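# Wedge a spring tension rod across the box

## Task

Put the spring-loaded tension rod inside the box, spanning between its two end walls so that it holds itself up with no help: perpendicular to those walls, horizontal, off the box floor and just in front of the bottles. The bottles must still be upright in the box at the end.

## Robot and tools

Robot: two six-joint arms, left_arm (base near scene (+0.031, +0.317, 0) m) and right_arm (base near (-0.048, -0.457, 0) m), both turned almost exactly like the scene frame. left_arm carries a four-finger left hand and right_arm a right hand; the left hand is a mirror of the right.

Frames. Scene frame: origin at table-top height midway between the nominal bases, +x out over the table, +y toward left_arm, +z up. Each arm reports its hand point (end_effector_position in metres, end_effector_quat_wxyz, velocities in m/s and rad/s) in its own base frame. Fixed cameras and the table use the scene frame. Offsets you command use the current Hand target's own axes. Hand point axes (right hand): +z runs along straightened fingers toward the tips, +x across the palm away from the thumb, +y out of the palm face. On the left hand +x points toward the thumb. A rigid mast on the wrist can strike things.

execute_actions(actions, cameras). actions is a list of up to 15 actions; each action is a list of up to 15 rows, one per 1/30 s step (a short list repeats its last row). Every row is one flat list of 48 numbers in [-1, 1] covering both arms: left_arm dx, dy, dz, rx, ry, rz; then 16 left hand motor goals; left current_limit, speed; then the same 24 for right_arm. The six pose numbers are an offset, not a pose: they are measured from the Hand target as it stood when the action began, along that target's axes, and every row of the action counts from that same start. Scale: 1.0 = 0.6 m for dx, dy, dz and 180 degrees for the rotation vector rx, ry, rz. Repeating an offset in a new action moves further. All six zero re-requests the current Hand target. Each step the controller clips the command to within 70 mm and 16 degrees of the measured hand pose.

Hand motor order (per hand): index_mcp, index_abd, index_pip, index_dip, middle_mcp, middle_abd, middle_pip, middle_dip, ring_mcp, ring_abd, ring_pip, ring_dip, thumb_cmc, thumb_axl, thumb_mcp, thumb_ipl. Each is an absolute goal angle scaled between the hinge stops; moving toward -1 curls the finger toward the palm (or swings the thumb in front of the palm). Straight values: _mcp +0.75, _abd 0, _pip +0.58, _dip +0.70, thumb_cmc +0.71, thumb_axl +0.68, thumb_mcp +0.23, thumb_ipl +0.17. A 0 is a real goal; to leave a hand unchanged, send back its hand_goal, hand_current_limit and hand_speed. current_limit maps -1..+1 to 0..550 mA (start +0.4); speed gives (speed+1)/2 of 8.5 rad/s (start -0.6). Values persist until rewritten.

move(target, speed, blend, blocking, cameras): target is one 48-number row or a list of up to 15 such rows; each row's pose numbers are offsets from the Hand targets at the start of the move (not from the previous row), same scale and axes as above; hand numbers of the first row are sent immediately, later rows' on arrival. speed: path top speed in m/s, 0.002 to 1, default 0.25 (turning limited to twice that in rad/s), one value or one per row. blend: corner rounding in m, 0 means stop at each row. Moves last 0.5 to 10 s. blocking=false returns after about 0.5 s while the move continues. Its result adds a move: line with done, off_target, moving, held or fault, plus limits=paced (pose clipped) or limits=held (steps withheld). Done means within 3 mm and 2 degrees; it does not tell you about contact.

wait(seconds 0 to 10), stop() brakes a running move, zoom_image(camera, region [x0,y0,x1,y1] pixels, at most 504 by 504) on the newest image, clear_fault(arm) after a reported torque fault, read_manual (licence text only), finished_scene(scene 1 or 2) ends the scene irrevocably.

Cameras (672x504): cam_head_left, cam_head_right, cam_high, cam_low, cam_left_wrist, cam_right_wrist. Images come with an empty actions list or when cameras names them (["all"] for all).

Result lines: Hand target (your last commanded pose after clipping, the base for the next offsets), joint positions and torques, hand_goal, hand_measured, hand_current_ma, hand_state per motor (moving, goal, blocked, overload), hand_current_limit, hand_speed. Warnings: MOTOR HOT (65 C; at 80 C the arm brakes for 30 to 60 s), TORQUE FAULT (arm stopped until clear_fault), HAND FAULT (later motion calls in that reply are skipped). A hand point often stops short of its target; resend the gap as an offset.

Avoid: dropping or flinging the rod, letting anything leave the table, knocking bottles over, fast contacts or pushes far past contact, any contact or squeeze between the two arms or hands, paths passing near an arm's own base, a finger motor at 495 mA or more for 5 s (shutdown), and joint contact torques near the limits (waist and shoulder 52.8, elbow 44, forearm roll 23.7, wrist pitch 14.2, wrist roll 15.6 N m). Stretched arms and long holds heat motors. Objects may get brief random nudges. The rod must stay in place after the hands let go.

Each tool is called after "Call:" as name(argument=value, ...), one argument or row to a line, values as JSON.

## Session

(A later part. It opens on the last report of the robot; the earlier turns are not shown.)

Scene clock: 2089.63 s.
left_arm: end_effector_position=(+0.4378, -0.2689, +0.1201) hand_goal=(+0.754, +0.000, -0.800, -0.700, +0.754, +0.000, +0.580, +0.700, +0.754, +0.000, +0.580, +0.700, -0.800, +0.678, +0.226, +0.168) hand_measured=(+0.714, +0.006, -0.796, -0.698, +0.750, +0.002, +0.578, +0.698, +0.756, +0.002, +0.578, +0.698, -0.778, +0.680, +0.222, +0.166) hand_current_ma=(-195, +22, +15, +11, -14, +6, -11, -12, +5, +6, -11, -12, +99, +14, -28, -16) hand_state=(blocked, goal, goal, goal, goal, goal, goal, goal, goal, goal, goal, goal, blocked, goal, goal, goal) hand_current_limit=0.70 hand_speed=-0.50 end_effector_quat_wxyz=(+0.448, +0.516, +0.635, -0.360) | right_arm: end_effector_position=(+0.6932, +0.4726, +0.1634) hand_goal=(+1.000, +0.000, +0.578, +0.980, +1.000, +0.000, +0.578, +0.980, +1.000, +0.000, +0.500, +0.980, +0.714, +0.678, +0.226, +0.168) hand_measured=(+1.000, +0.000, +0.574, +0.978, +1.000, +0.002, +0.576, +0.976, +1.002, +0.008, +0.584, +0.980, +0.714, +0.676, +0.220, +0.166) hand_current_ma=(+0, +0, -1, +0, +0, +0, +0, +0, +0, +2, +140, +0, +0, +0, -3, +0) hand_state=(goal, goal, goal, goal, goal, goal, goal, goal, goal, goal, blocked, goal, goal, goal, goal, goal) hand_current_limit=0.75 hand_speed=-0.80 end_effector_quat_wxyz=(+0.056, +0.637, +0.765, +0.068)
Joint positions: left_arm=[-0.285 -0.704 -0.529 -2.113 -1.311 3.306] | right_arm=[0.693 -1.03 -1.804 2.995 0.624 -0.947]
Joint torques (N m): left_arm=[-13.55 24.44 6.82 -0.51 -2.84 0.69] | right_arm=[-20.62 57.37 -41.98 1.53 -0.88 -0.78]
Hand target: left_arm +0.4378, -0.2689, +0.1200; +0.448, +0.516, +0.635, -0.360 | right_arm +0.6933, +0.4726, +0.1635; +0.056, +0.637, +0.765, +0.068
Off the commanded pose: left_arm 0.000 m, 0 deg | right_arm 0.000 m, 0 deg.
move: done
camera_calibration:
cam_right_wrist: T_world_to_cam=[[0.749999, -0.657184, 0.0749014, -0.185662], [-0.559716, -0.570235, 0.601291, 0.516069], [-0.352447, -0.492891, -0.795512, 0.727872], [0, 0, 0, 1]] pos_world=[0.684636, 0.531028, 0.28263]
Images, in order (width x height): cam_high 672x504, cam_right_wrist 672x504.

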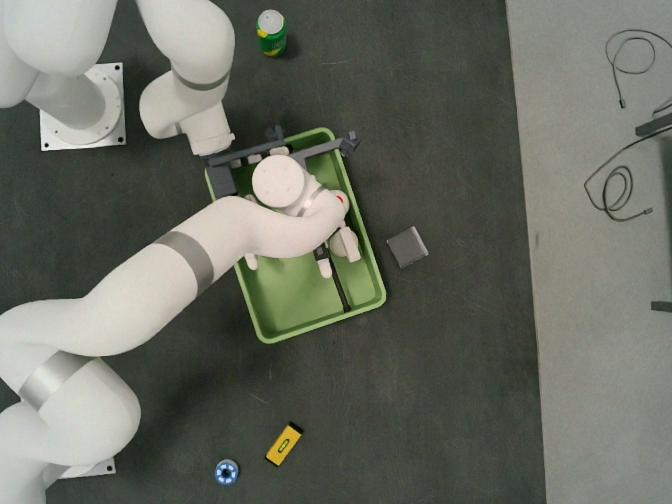

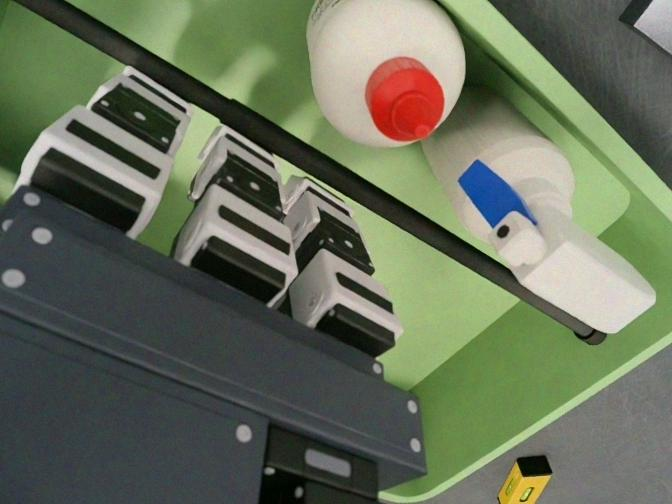

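Call:
move(
  target=[
    [0,0,0,0,0,0,0.754,0,-0.8,-0.7,0.754,0,0.58,0.7,0.754,0,0.58,0.7,-0.8,0.678,0.226,0.168,0.7,-0.5,0,0.0197,0.0035,0,0,0,1,0,0.578,0.98,1,0,0.578,0.98,1,0,0.5,0.98,0.714,0.678,0.226,0.168,0.75,-0.8],
  ],
  speed=0.02,
  cameras=["cam_high","cam_right_wrist"],
)

Call:
zoom_image(
  camera="cam_high",
  region=[200, 115, 400, 350],
)

Call:
zoom_image(
  camera="cam_high",
  region=[300, 200, 400, 320],
)

Scene clock: 2095.60 s.
left_arm: end_effector_position=(+0.4378, -0.2689, +0.1200) hand_goal=(+0.754, +0.000, -0.800, -0.700, +0.754, +0.000, +0.580, +0.700, +0.754, +0.000, +0.580, +0.700, -0.800, +0.678, +0.226, +0.168) hand_measured=(+0.714, +0.006, -0.796, -0.698, +0.750, +0.002, +0.578, +0.698, +0.756, +0.002, +0.578, +0.698, -0.778, +0.680, +0.222, +0.166) hand_current_ma=(-196, +22, +15, +11, -14, +6, -11, -12, +5, +6, -11, -12, +99, +14, -28, -16) hand_state=(blocked, goal, goal, goal, goal, goal, goal, goal, goal, goal, goal, goal, blocked, goal, goal, goal) hand_current_limit=0.70 hand_speed=-0.50 end_effector_quat_wxyz=(+0.448, +0.516, +0.635, -0.360) | right_arm: end_effector_position=(+0.7051, +0.4748, +0.1635) hand_goal=(+1.000, +0.000, +0.578, +0.980, +1.000, +0.000, +0.578, +0.980, +1.000, +0.000, +0.500, +0.980, +0.714, +0.678, +0.226, +0.168) hand_measured=(+1.000, +0.000, +0.586, +0.978, +1.000, +0.000, +0.600, +0.978, +1.002, +0.008, +0.590, +0.980, +0.714, +0.676, +0.220, +0.166) hand_current_ma=(+0, +0, +2, +0, +0, +0, +12, +0, +0, +2, +155, +0, +0, +0, -3, +0) hand_state=(goal, goal, goal, goal, goal, goal, blocked, goal, goal, goal, blocked, goal, goal, goal, goal, goal) hand_current_limit=0.75 hand_speed=-0.80 end_effector_quat_wxyz=(+0.056, +0.637, +0.765, +0.068)
Joint positions: left_arm=[-0.285 -0.704 -0.529 -2.113 -1.311 3.306] | right_arm=[0.685 -1.059 -1.858 3.002 0.647 -0.962]
Joint torques (N m): left_arm=[-10.34 20.76 3.35 2.39 -0.6 -0.33] | right_arm=[-23.56 60.59 -43.2 0.66 -0.66 -1.13]
Hand target: left_arm +0.4378, -0.2689, +0.1200; +0.448, +0.516, +0.635, -0.360 | right_arm +0.7051, +0.4748, +0.1635; +0.056, +0.637, +0.765, +0.068
Off the commanded pose: left_arm 0.000 m, 0 deg | right_arm 0.000 m, 0 deg.
move: done
camera_calibration:
cam_right_wrist: T_world_to_cam=[[0.749949, -0.657235, 0.0749565, -0.193093], [-0.559845, -0.570261, 0.601145, 0.523957], [-0.352349, -0.492792, -0.795617, 0.733054], [0, 0, 0, 1]] pos_world=[0.696436, 0.533128, 0.28273]
Images, in order (width x height): cam_high 672x504, cam_right_wrist 672x504.

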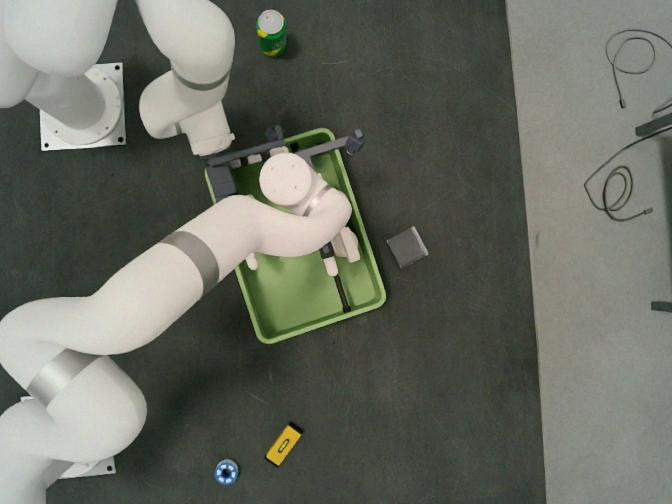

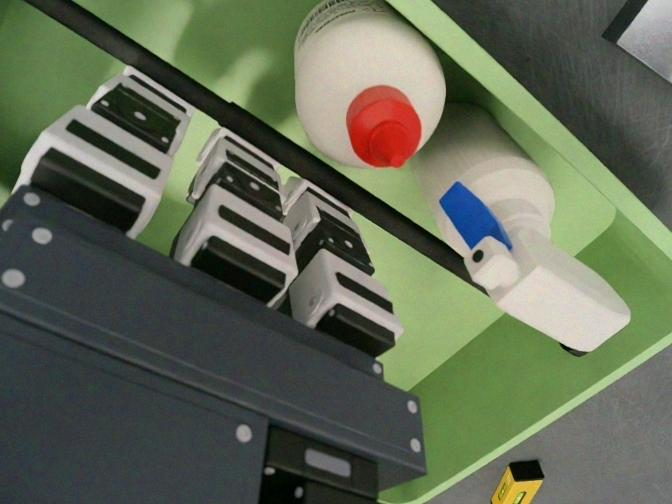

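Scaled by 2.145 from the camera's 672x504 image, which has a finer 960x720 frame.

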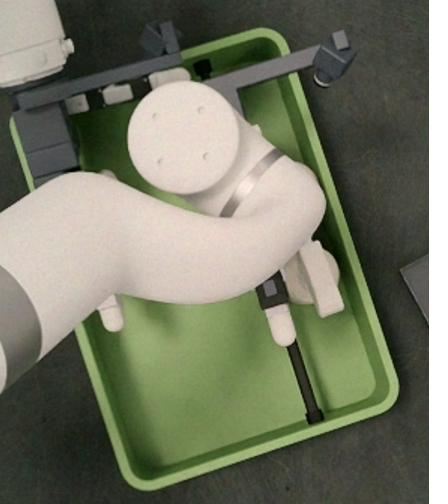

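Scaled by 4.200 from the camera's 672x504 image, which has a finer 960x720 frame.

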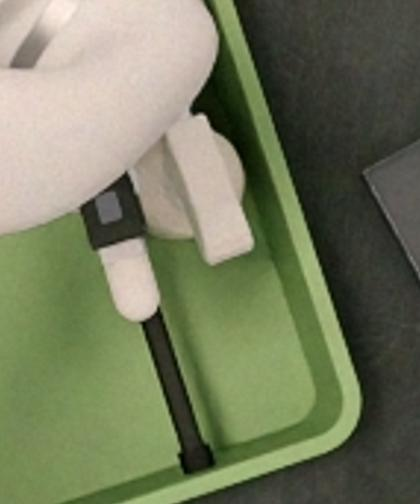

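Call:
move(
  target=[
    [0,0.02,0,0,0,0,0.754,0,-0.8,-0.7,0.754,0,0.58,0.7,0.754,0,0.58,0.7,-0.8,0.678,0.226,0.168,0.7,-0.5,0,-0.0361,-0.0064,0,0,0,1,0,0.578,0.98,1,0,0.578,0.98,1,0,0.5,0.98,0.714,0.678,0.226,0.168,0.75,-0.8],
    [-0.2507,0.02,-0.0912,0,0,0,0.754,0,-0.8,-0.7,0.754,0,0.58,0.7,0.754,0,0.58,0.7,-0.8,0.678,0.226,0.168,0.7,-0.5,0,0.0103,-0.2691,0,0,0,1,0,0.578,0.98,1,0,0.578,0.98,1,0,0.5,0.98,0.714,0.678,0.226,0.168,0.75,-0.8],
  ],
  speed=[0.03,0.12],
  cameras=["cam_high","cam_right_wrist","cam_left_wrist","cam_head_left"],
)

Call:
zoom_image(
  camera="cam_high",
  region=[200, 115, 400, 350],
)

Scene clock: 2108.57 s.
left_arm: end_effector_position=(+0.4487, -0.2662, +0.2801) hand_goal=(+0.754, +0.000, -0.800, -0.700, +0.754, +0.000, +0.580, +0.700, +0.754, +0.000, +0.580, +0.700, -0.800, +0.678, +0.226, +0.168) hand_measured=(+0.752, +0.006, -0.796, -0.698, +0.750, +0.002, +0.578, +0.698, +0.756, +0.002, +0.578, +0.698, -0.778, +0.680, +0.222, +0.166) hand_current_ma=(-10, +22, +15, +11, -14, +6, -11, -12, +5, +6, -11, -12, +99, +14, -28, -16) hand_state=(goal, goal, goal, goal, goal, goal, goal, goal, goal, goal, goal, goal, blocked, goal, goal, goal) hand_current_limit=0.70 hand_speed=-0.50 end_effector_quat_wxyz=(+0.448, +0.516, +0.635, -0.360) | right_arm: end_effector_position=(+0.6831, +0.4705, +0.3235) hand_goal=(+1.000, +0.000, +0.578, +0.980, +1.000, +0.000, +0.578, +0.980, +1.000, +0.000, +0.500, +0.980, +0.714, +0.678, +0.226, +0.168) hand_measured=(+1.000, -0.002, +0.580, +0.978, +1.000, -0.002, +0.580, +0.978, +1.000, +0.002, +0.502, +0.980, +0.714, +0.676, +0.220, +0.166) hand_current_ma=(+0, +0, +0, +0, +0, +0, +0, +0, +0, +0, +0, +0, +0, +0, -3, +0) hand_state=(goal, goal, goal, goal, goal, goal, goal, goal, goal, goal, goal, goal, goal, goal, goal, goal) hand_current_limit=0.75 hand_speed=-0.80 end_effector_quat_wxyz=(+0.056, +0.637, +0.765, +0.068)
Joint positions: left_arm=[-0.268 -0.2 -0.47 -1.943 -1.112 2.879] | right_arm=[0.7 -0.838 -1.847 3.027 0.857 -0.985]
Joint torques (N m): left_arm=[8.77 23.11 -21.95 3.28 0.3 -1.06] | right_arm=[18.79 69.46 -37.21 1.68 1.83 -1.49]
Hand target: left_arm +0.4487, -0.2662, +0.2802; +0.448, +0.516, +0.635, -0.360 | right_arm +0.6831, +0.4705, +0.3235; +0.056, +0.637, +0.765, +0.068
Off the commanded pose: left_arm 0.000 m, 0 deg | right_arm 0.000 m, 0 deg.
move: done
camera_calibration:
cam_left_wrist: T_world_to_cam=[[-0.589396, -0.374815, 0.71563, -0.070748], [-0.691973, 0.691369, -0.207803, 0.51242], [-0.416877, -0.617675, -0.666852, 0.333602], [0, 0, 0, 1]] pos_world=[0.451953, -0.174731, 0.379575]
cam_right_wrist: T_world_to_cam=[[0.749949, -0.657235, 0.0749565, -0.191348], [-0.559845, -0.570261, 0.601145, 0.413062], [-0.352349, -0.492792, -0.795617, 0.850531], [0, 0, 0, 1]] pos_world=[0.674436, 0.528928, 0.44273]
Images, in order (width x height): cam_head_left 672x504, cam_high 672x504, cam_left_wrist 672x504, cam_right_wrist 672x504.

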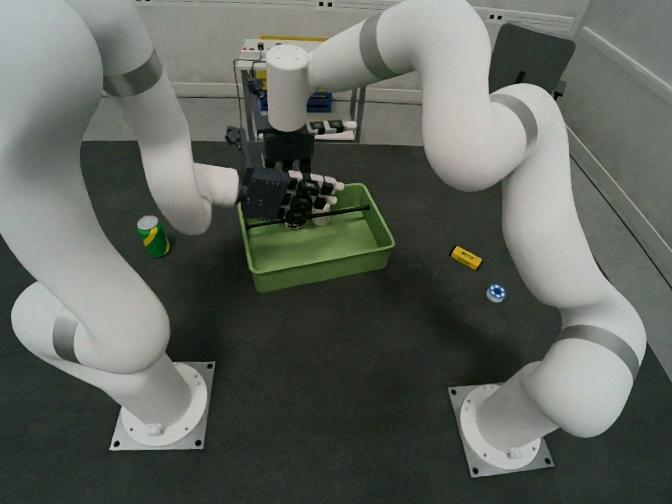

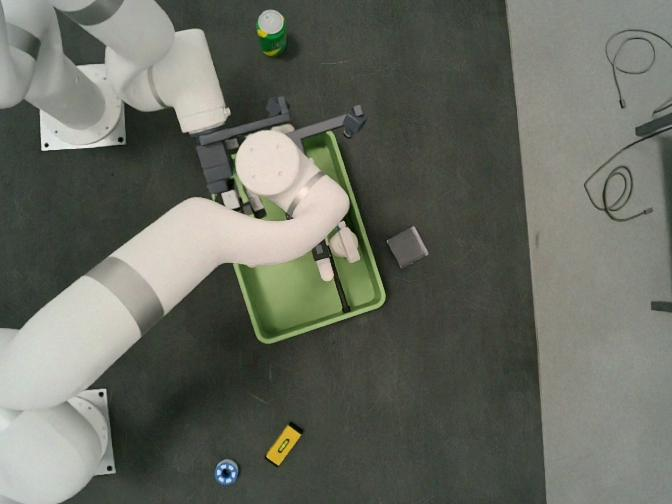

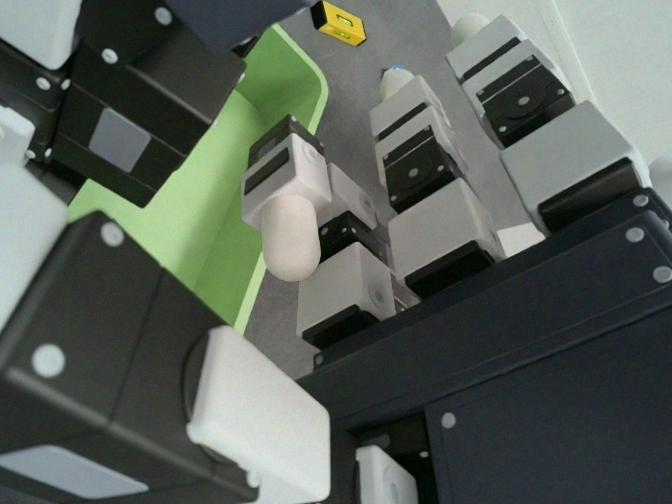

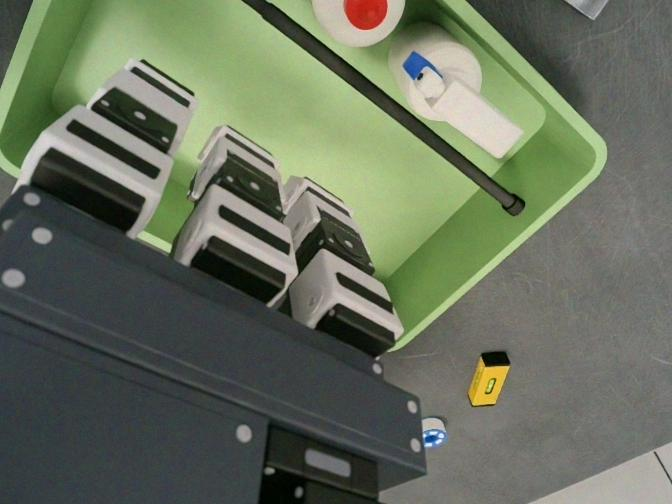

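Scaled by 2.145 from the camera's 672x504 image, which has a finer 960x720 frame.

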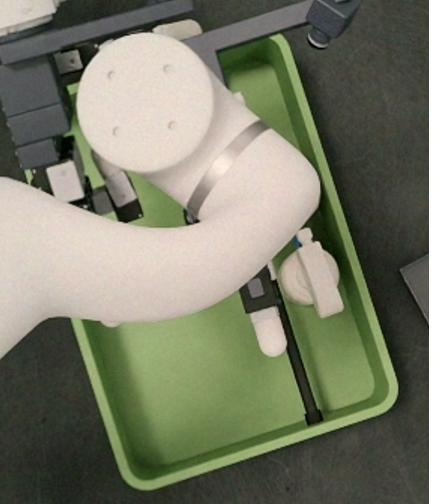

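Call:
move(
  target=[
    [0.114,0,-0.3133,0,0,0,0.754,0,-0.8,-0.7,0.754,0,0.58,0.7,0.754,0,0.58,0.7,-0.8,0.678,0.226,0.168,0.7,-0.5,0,0,0,0,0,0,1,0,0.578,0.98,1,0,0.578,0.98,1,0,0.5,0.98,0.714,0.678,0.226,0.168,0.75,-0.8],
    [0.114,-0.1,-0.3133,0,0,0,0.754,0,-0.8,-0.7,0.754,0,0.58,0.7,0.754,0,0.58,0.7,-0.8,0.678,0.226,0.168,0.7,-0.5,-0.25,-0.2463,-0.0435,0,0,0,1,0,0.578,0.98,1,0,0.578,0.98,1,0,0.5,0.98,0.714,0.678,0.226,0.168,0.75,-0.8],
  ],
  speed=0.2,
  blend=[0.02,0],
  cameras=["cam_high","cam_low","cam_head_right","cam_head_left"],
)

Call:
zoom_image(
  camera="cam_high",
  region=[200, 115, 400, 350],
)

Call:
zoom_image(
  camera="cam_head_left",
  region=[220, 160, 410, 310],
)

Call:
zoom_image(
  camera="cam_low",
  region=[200, 180, 420, 300],
)

Scene clock: 2118.10 s.
left_arm: end_effector_position=(+0.3486, -0.0829, +0.2793) hand_goal=(+0.754, +0.000, -0.800, -0.700, +0.754, +0.000, +0.580, +0.700, +0.754, +0.000, +0.580, +0.700, -0.800, +0.678, +0.226, +0.168) hand_measured=(+0.752, +0.006, -0.796, -0.698, +0.752, +0.002, +0.578, +0.698, +0.756, +0.002, +0.578, +0.698, -0.778, +0.680, +0.222, +0.166) hand_current_ma=(-9, +22, +15, +11, -13, +6, -11, -12, +5, +6, -10, -12, +99, +14, -26, -16) hand_state=(goal, goal, goal, goal, goal, goal, goal, goal, goal, goal, goal, goal, blocked, goal, goal, goal) hand_current_limit=0.70 hand_speed=-0.50 end_effector_quat_wxyz=(+0.448, +0.516, +0.635, -0.360) | right_arm: end_effector_position=(+0.5627, +0.2958, +0.3229) hand_goal=(+1.000, +0.000, +0.578, +0.980, +1.000, +0.000, +0.578, +0.980, +1.000, +0.000, +0.500, +0.980, +0.714, +0.678, +0.226, +0.168) hand_measured=(+1.000, -0.002, +0.580, +0.978, +1.000, -0.002, +0.580, +0.978, +1.000, +0.002, +0.502, +0.980, +0.714, +0.676, +0.220, +0.166) hand_current_ma=(+0, +0, +0, +0, +0, +0, +0, +0, +0, +0, +0, +0, +0, +0, -3, +0) hand_state=(goal, goal, goal, goal, goal, goal, goal, goal, goal, goal, goal, goal, goal, goal, goal, goal) hand_current_limit=0.75 hand_speed=-0.80 end_effector_quat_wxyz=(+0.056, +0.637, +0.765, +0.068)
Joint positions: left_arm=[0.399 0.007 -0.229 -1.305 -1.278 2.904] | right_arm=[0.594 -0.334 -1.087 3.017 0.594 -1.062]
Joint torques (N m): left_arm=[7 14.74 -7.35 3.65 -4.32 -1.14] | right_arm=[-14.87 51.18 -16.01 1.62 -2.18 -1.35]
Hand target: left_arm +0.3486, -0.0829, +0.2793; +0.448, +0.516, +0.635, -0.360 | right_arm +0.5627, +0.2958, +0.3229; +0.056, +0.637, +0.765, +0.068
Off the commanded pose: left_arm 0.000 m, 0 deg | right_arm 0.000 m, 0 deg.
move: done
Images, in order (width x height): cam_head_left 672x504, cam_head_right 672x504, cam_high 672x504, cam_low 672x504.

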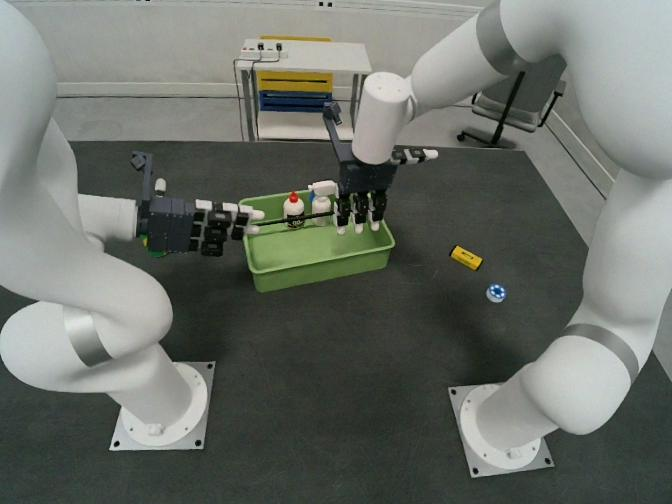

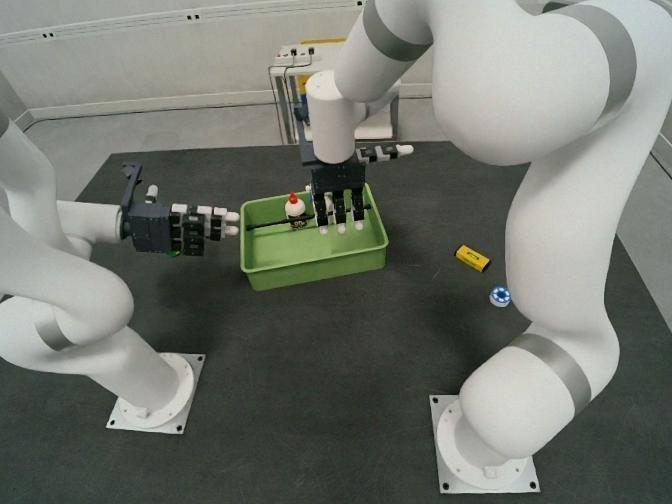

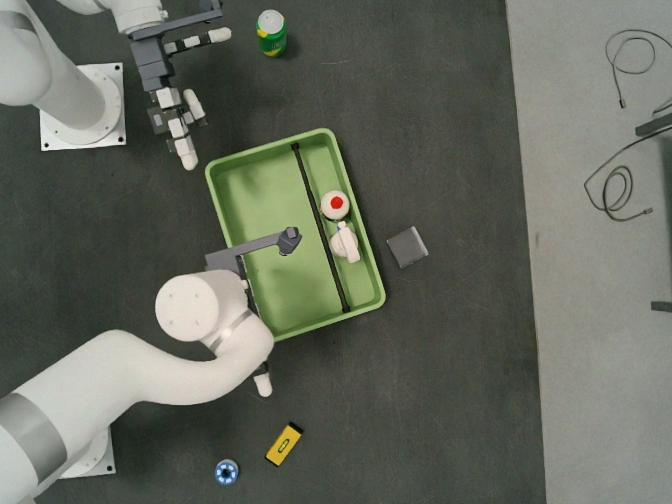

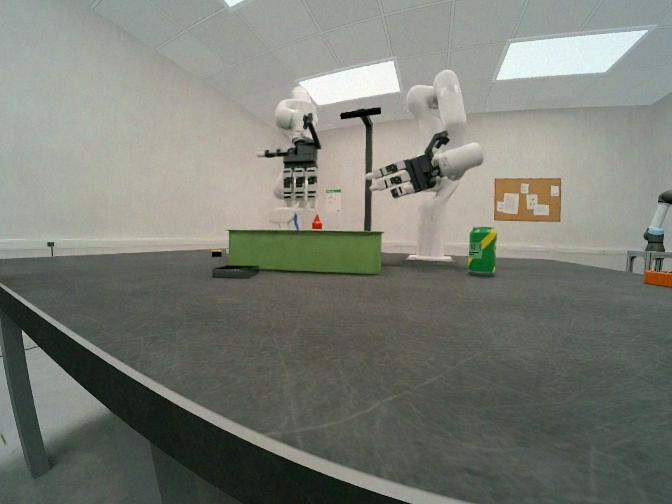

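Scaled by 2.145 from the camera's 672x504 image, which has a finer 960x720 frame.

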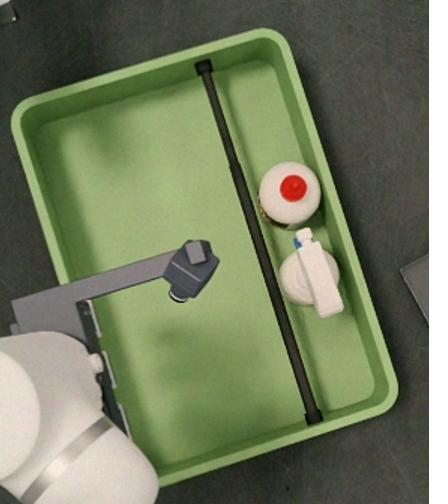

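Scaled by 2.653 from the camera's 672x504 image, which has a finer 960x720 frame.

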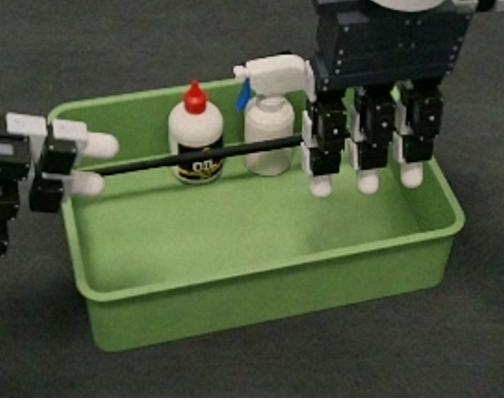

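Scaled by 2.291 from the camera's 672x504 image, which has a finer 960x720 frame.

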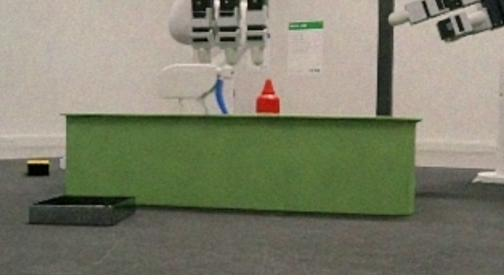

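Call:
finished_scene(
  scene=1,
)

The scene is finished: the task was done.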